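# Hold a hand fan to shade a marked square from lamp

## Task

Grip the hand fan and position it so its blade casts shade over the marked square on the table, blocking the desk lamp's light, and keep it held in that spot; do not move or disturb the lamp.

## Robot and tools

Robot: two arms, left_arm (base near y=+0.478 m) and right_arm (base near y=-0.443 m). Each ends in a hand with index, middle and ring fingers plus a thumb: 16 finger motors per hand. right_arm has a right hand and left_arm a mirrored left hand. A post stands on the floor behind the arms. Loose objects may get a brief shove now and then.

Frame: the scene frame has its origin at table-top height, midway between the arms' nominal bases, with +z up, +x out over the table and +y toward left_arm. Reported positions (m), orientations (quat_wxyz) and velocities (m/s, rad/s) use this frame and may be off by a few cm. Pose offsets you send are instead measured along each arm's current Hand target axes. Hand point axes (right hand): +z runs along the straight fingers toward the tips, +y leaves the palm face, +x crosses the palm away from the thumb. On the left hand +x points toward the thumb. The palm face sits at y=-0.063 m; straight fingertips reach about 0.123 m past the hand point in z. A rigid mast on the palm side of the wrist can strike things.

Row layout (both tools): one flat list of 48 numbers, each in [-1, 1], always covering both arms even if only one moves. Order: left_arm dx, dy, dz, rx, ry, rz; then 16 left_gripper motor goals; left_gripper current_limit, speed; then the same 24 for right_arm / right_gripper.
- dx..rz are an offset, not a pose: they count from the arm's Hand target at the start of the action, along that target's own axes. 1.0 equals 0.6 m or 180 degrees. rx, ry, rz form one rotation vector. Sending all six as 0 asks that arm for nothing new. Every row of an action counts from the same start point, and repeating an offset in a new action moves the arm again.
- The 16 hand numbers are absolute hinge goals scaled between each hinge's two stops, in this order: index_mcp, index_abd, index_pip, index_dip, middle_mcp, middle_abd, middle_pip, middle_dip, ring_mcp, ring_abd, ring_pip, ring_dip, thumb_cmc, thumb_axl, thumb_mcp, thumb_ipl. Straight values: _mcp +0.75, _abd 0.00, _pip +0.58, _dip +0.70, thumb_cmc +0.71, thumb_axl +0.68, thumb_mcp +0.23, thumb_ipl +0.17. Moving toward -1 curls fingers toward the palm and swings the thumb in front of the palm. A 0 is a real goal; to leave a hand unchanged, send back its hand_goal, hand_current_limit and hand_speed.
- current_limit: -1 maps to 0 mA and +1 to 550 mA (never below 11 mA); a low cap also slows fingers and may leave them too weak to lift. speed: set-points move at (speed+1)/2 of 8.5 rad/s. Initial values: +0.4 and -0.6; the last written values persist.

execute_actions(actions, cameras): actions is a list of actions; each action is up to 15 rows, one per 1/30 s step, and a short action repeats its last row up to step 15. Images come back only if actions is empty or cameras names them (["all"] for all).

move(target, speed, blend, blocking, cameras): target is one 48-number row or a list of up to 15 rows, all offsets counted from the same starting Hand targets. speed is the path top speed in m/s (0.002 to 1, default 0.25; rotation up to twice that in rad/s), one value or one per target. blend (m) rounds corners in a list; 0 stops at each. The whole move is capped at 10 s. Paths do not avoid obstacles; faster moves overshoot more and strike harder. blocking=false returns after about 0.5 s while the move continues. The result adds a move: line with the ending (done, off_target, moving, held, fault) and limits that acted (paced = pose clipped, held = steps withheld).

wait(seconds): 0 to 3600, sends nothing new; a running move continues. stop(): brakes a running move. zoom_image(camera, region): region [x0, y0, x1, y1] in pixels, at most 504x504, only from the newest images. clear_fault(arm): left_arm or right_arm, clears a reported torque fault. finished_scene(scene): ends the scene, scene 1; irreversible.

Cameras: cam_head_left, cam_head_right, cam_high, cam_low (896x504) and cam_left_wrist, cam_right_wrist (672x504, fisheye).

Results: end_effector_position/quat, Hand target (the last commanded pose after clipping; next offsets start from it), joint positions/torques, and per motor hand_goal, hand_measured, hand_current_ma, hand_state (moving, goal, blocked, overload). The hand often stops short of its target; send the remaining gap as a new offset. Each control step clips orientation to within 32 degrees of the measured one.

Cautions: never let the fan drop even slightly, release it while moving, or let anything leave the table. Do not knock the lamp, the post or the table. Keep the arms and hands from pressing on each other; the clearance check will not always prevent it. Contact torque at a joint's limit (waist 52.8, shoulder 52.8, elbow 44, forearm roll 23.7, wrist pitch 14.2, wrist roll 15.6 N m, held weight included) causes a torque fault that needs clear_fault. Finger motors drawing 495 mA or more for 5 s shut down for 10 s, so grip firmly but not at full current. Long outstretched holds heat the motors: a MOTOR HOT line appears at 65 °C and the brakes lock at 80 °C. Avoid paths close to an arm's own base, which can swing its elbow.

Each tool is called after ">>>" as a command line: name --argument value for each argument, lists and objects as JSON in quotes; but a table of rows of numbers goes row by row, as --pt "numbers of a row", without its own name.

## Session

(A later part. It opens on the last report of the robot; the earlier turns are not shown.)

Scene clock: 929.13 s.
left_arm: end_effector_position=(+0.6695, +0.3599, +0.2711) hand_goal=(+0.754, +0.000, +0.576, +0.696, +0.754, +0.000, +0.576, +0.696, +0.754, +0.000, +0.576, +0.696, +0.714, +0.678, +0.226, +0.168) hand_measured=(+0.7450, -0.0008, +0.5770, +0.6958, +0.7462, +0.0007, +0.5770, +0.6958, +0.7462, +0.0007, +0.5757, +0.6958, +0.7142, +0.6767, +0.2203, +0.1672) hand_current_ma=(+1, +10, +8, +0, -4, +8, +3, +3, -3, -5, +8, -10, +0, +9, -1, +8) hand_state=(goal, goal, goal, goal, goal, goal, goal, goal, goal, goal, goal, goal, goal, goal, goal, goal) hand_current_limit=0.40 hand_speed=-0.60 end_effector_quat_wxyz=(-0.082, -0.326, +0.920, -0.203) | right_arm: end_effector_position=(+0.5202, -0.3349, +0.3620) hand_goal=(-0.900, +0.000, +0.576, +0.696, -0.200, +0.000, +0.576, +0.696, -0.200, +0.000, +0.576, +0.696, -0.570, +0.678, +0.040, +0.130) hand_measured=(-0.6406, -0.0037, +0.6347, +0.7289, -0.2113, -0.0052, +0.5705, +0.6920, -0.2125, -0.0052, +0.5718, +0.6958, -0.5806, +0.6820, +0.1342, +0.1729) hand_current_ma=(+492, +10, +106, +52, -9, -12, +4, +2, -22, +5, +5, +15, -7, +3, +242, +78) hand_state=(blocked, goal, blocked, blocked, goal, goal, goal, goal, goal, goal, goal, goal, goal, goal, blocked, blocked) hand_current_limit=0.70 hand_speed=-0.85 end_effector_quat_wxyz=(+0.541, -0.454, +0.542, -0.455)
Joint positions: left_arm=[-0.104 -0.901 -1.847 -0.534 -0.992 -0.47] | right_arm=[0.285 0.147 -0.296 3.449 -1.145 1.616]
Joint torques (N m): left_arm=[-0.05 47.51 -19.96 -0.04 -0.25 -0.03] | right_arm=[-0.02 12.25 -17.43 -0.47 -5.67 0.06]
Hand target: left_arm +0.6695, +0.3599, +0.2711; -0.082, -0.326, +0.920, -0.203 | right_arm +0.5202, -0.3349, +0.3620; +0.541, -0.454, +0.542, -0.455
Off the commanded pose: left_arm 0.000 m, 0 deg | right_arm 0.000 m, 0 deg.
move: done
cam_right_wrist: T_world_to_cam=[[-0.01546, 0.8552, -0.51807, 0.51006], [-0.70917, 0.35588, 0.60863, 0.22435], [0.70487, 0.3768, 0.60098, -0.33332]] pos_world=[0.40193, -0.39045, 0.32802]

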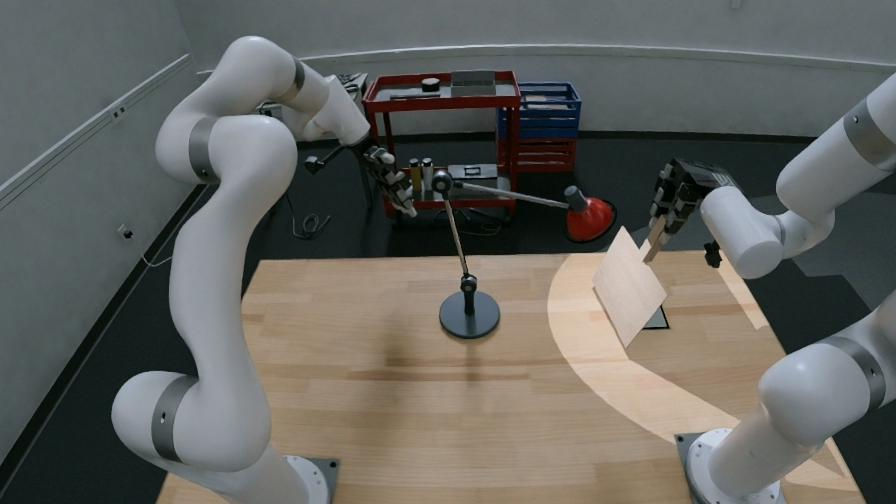

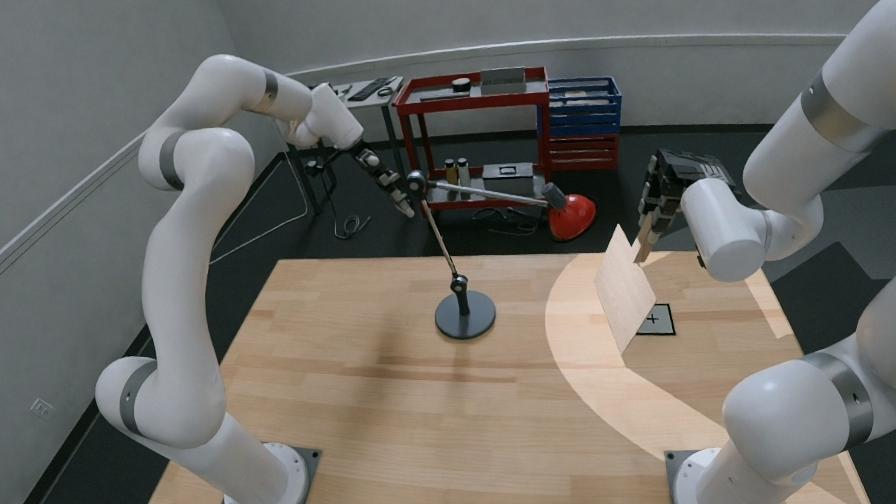

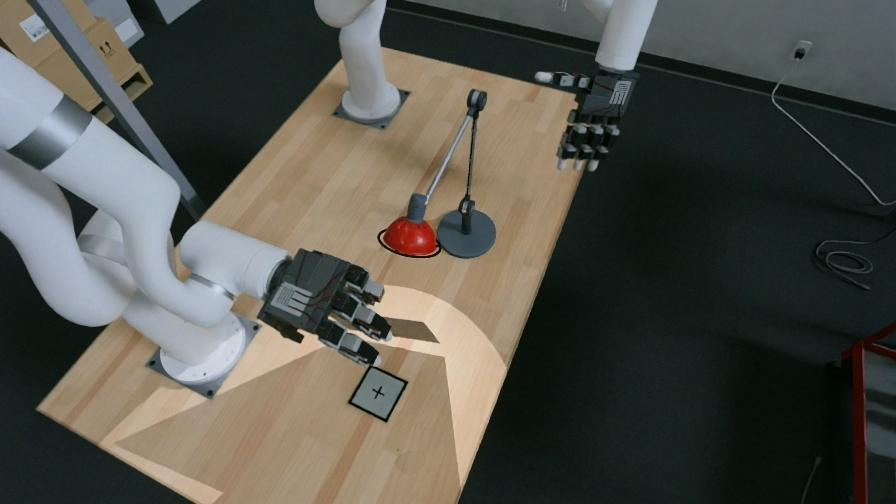

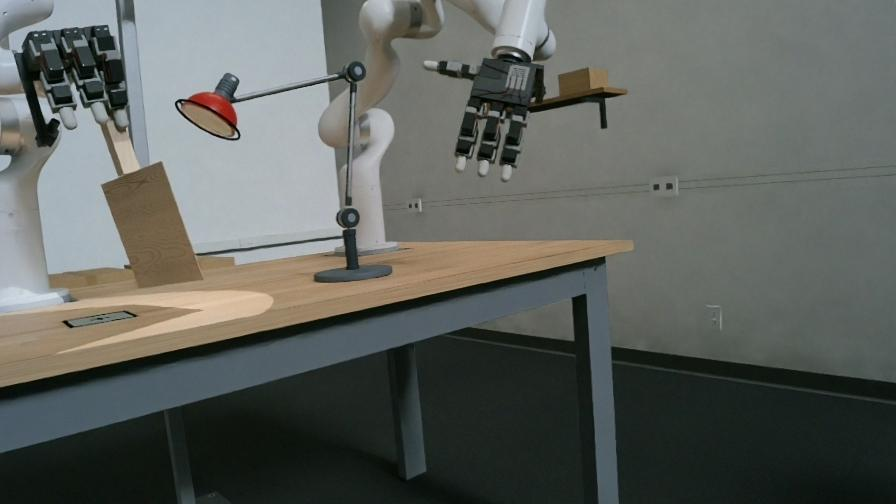

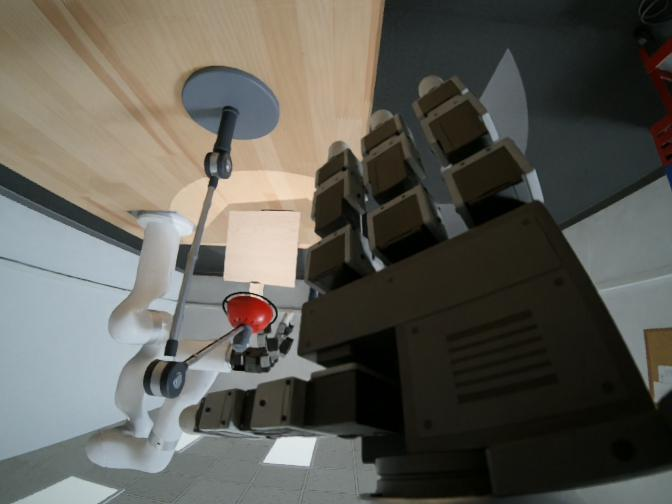

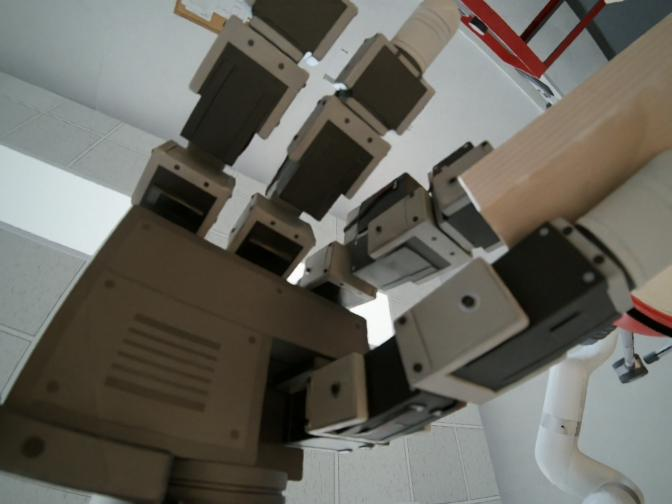

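>>> move --target '[0,0,0,0,0,0, 0.754,0,0.576,0.696,0.754,0,0.576,0.696,0.754,0,0.576,0.696,0.714,0.678,0.226,0.168,0.4,-0.6, 0,0,0,0,0,0, -0.9,0,0.576,0.696,-0.2,0,0.576,0.696,-0.2,0,0.576,0.696,-0.571,0.678,0.04,0.13,0.64,-0.85]' --cameras '[]'

>>> wait --seconds 3 --cameras '["cam_high","cam_low"]'

Scene clock: 940.43 s.
left_arm: end_effector_position=(+0.6695, +0.3599, +0.2711) hand_goal=(+0.754, +0.000, +0.576, +0.696, +0.754, +0.000, +0.576, +0.696, +0.754, +0.000, +0.576, +0.696, +0.714, +0.678, +0.226, +0.168) hand_measured=(+0.7462, +0.0007, +0.5770, +0.6958, +0.7462, -0.0008, +0.5770, +0.6958, +0.7462, +0.0007, +0.5757, +0.6958, +0.7142, +0.6777, +0.2203, +0.1672) hand_current_ma=(+0, +8, +6, -1, -4, +7, +5, +11, -3, -3, +7, -11, -3, +11, +1, -1) hand_state=(goal, goal, goal, goal, goal, goal, goal, goal, goal, goal, goal, goal, goal, goal, goal, goal) hand_current_limit=0.40 hand_speed=-0.60 end_effector_quat_wxyz=(-0.082, -0.326, +0.920, -0.203) | right_arm: end_effector_position=(+0.5202, -0.3349, +0.3620) hand_goal=(-0.900, +0.000, +0.576, +0.696, -0.200, +0.000, +0.576, +0.696, -0.200, +0.000, +0.576, +0.696, -0.570, +0.678, +0.040, +0.130) hand_measured=(-0.6406, -0.0037, +0.6347, +0.7276, -0.2113, -0.0066, +0.5718, +0.6920, -0.2125, -0.0052, +0.5718, +0.6958, -0.5793, +0.6820, +0.1342, +0.1729) hand_current_ma=(+470, -6, +95, +43, -13, -3, +9, -28, -19, -7, +7, +4, -17, +12, +235, +82) hand_state=(blocked, goal, blocked, blocked, goal, goal, goal, goal, goal, goal, goal, goal, goal, goal, blocked, blocked) hand_current_limit=0.64 hand_speed=-0.85 end_effector_quat_wxyz=(+0.541, -0.454, +0.542, -0.455)
Joint positions: left_arm=[-0.104 -0.901 -1.847 -0.534 -0.992 -0.47] | right_arm=[0.285 0.147 -0.296 3.449 -1.145 1.616]
Joint torques (N m): left_arm=[-0.05 47.51 -19.96 -0.04 -0.25 -0.03] | right_arm=[-0.02 12.25 -17.43 -0.47 -5.51 0.06]
Hand target: left_arm +0.6695, +0.3599, +0.2711; -0.082, -0.326, +0.920, -0.203 | right_arm +0.5202, -0.3349, +0.3620; +0.541, -0.454, +0.542, -0.455
Off the commanded pose: left_arm 0.000 m, 0 deg | right_arm 0.000 m, 0 deg.
move: done

Scene clock: 943.43 s.
left_arm: end_effector_position=(+0.6695, +0.3599, +0.2711) hand_goal=(+0.754, +0.000, +0.576, +0.696, +0.754, +0.000, +0.576, +0.696, +0.754, +0.000, +0.576, +0.696, +0.714, +0.678, +0.226, +0.168) hand_measured=(+0.7450, +0.0007, +0.5770, +0.6958, +0.7462, +0.0007, +0.5770, +0.6958, +0.7462, +0.0007, +0.5770, +0.6958, +0.7142, +0.6777, +0.2203, +0.1672) hand_current_ma=(+0, +7, +2, +1, -2, +8, +1, +3, -2, -3, +7, -4, -4, +13, -3, +3) hand_state=(goal, goal, goal, goal, goal, goal, goal, goal, goal, goal, goal, goal, goal, goal, goal, goal) hand_current_limit=0.40 hand_speed=-0.60 end_effector_quat_wxyz=(-0.082, -0.326, +0.920, -0.203) | right_arm: end_effector_position=(+0.5202, -0.3349, +0.3620) hand_goal=(-0.900, +0.000, +0.576, +0.696, -0.200, +0.000, +0.576, +0.696, -0.200, +0.000, +0.576, +0.696, -0.570, +0.678, +0.040, +0.130) hand_measured=(-0.6406, -0.0037, +0.6347, +0.7289, -0.2101, -0.0066, +0.5705, +0.6920, -0.2113, -0.0052, +0.5718, +0.6958, -0.5793, +0.6820, +0.1332, +0.1729) hand_current_ma=(+449, -1, +98, +41, -11, +6, +11, -6, +10, -19, +6, -18, -4, +10, +244, +89) hand_state=(blocked, goal, blocked, blocked, goal, goal, goal, goal, goal, goal, goal, goal, goal, goal, blocked, blocked) hand_current_limit=0.64 hand_speed=-0.85 end_effector_quat_wxyz=(+0.541, -0.454, +0.542, -0.455)
Joint positions: left_arm=[-0.104 -0.901 -1.847 -0.534 -0.992 -0.47] | right_arm=[0.285 0.147 -0.296 3.449 -1.145 1.616]
Joint torques (N m): left_arm=[-0.05 47.51 -19.96 -0.04 -0.25 -0.03] | right_arm=[-0.02 12.25 -17.43 -0.47 -1.54 0.06]
Hand target: left_arm +0.6695, +0.3599, +0.2711; -0.082, -0.326, +0.920, -0.203 | right_arm +0.5202, -0.3349, +0.3620; +0.541, -0.454, +0.542, -0.455
Off the commanded pose: left_arm 0.000 m, 0 deg | right_arm 0.000 m, 0 deg.
wait: 3.00 s; at rest by 0.17 s

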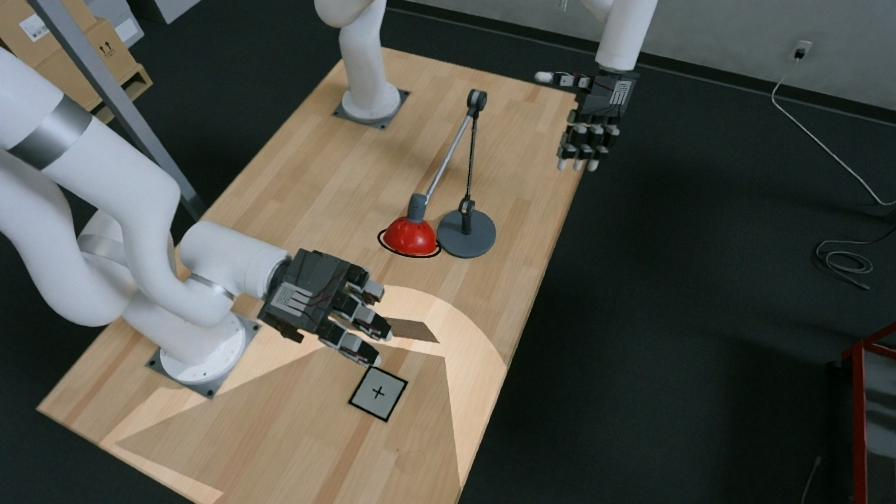

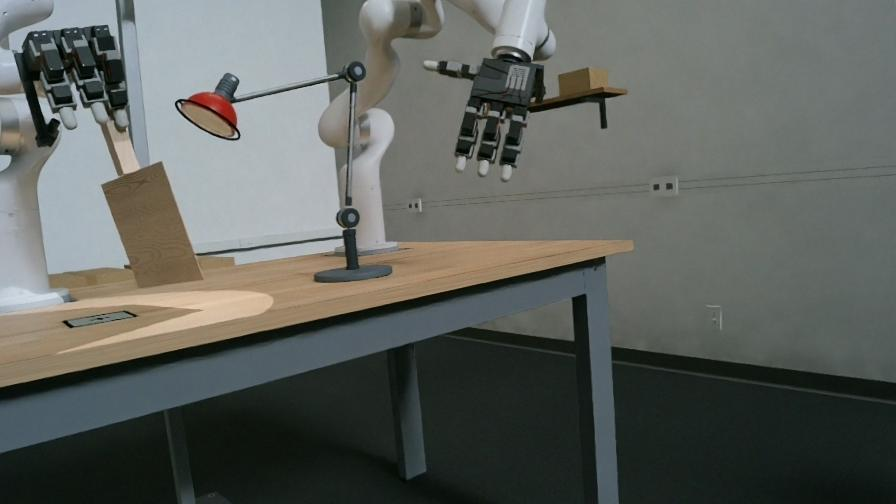

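>>> finished_scene

The scene is finished: the task was done.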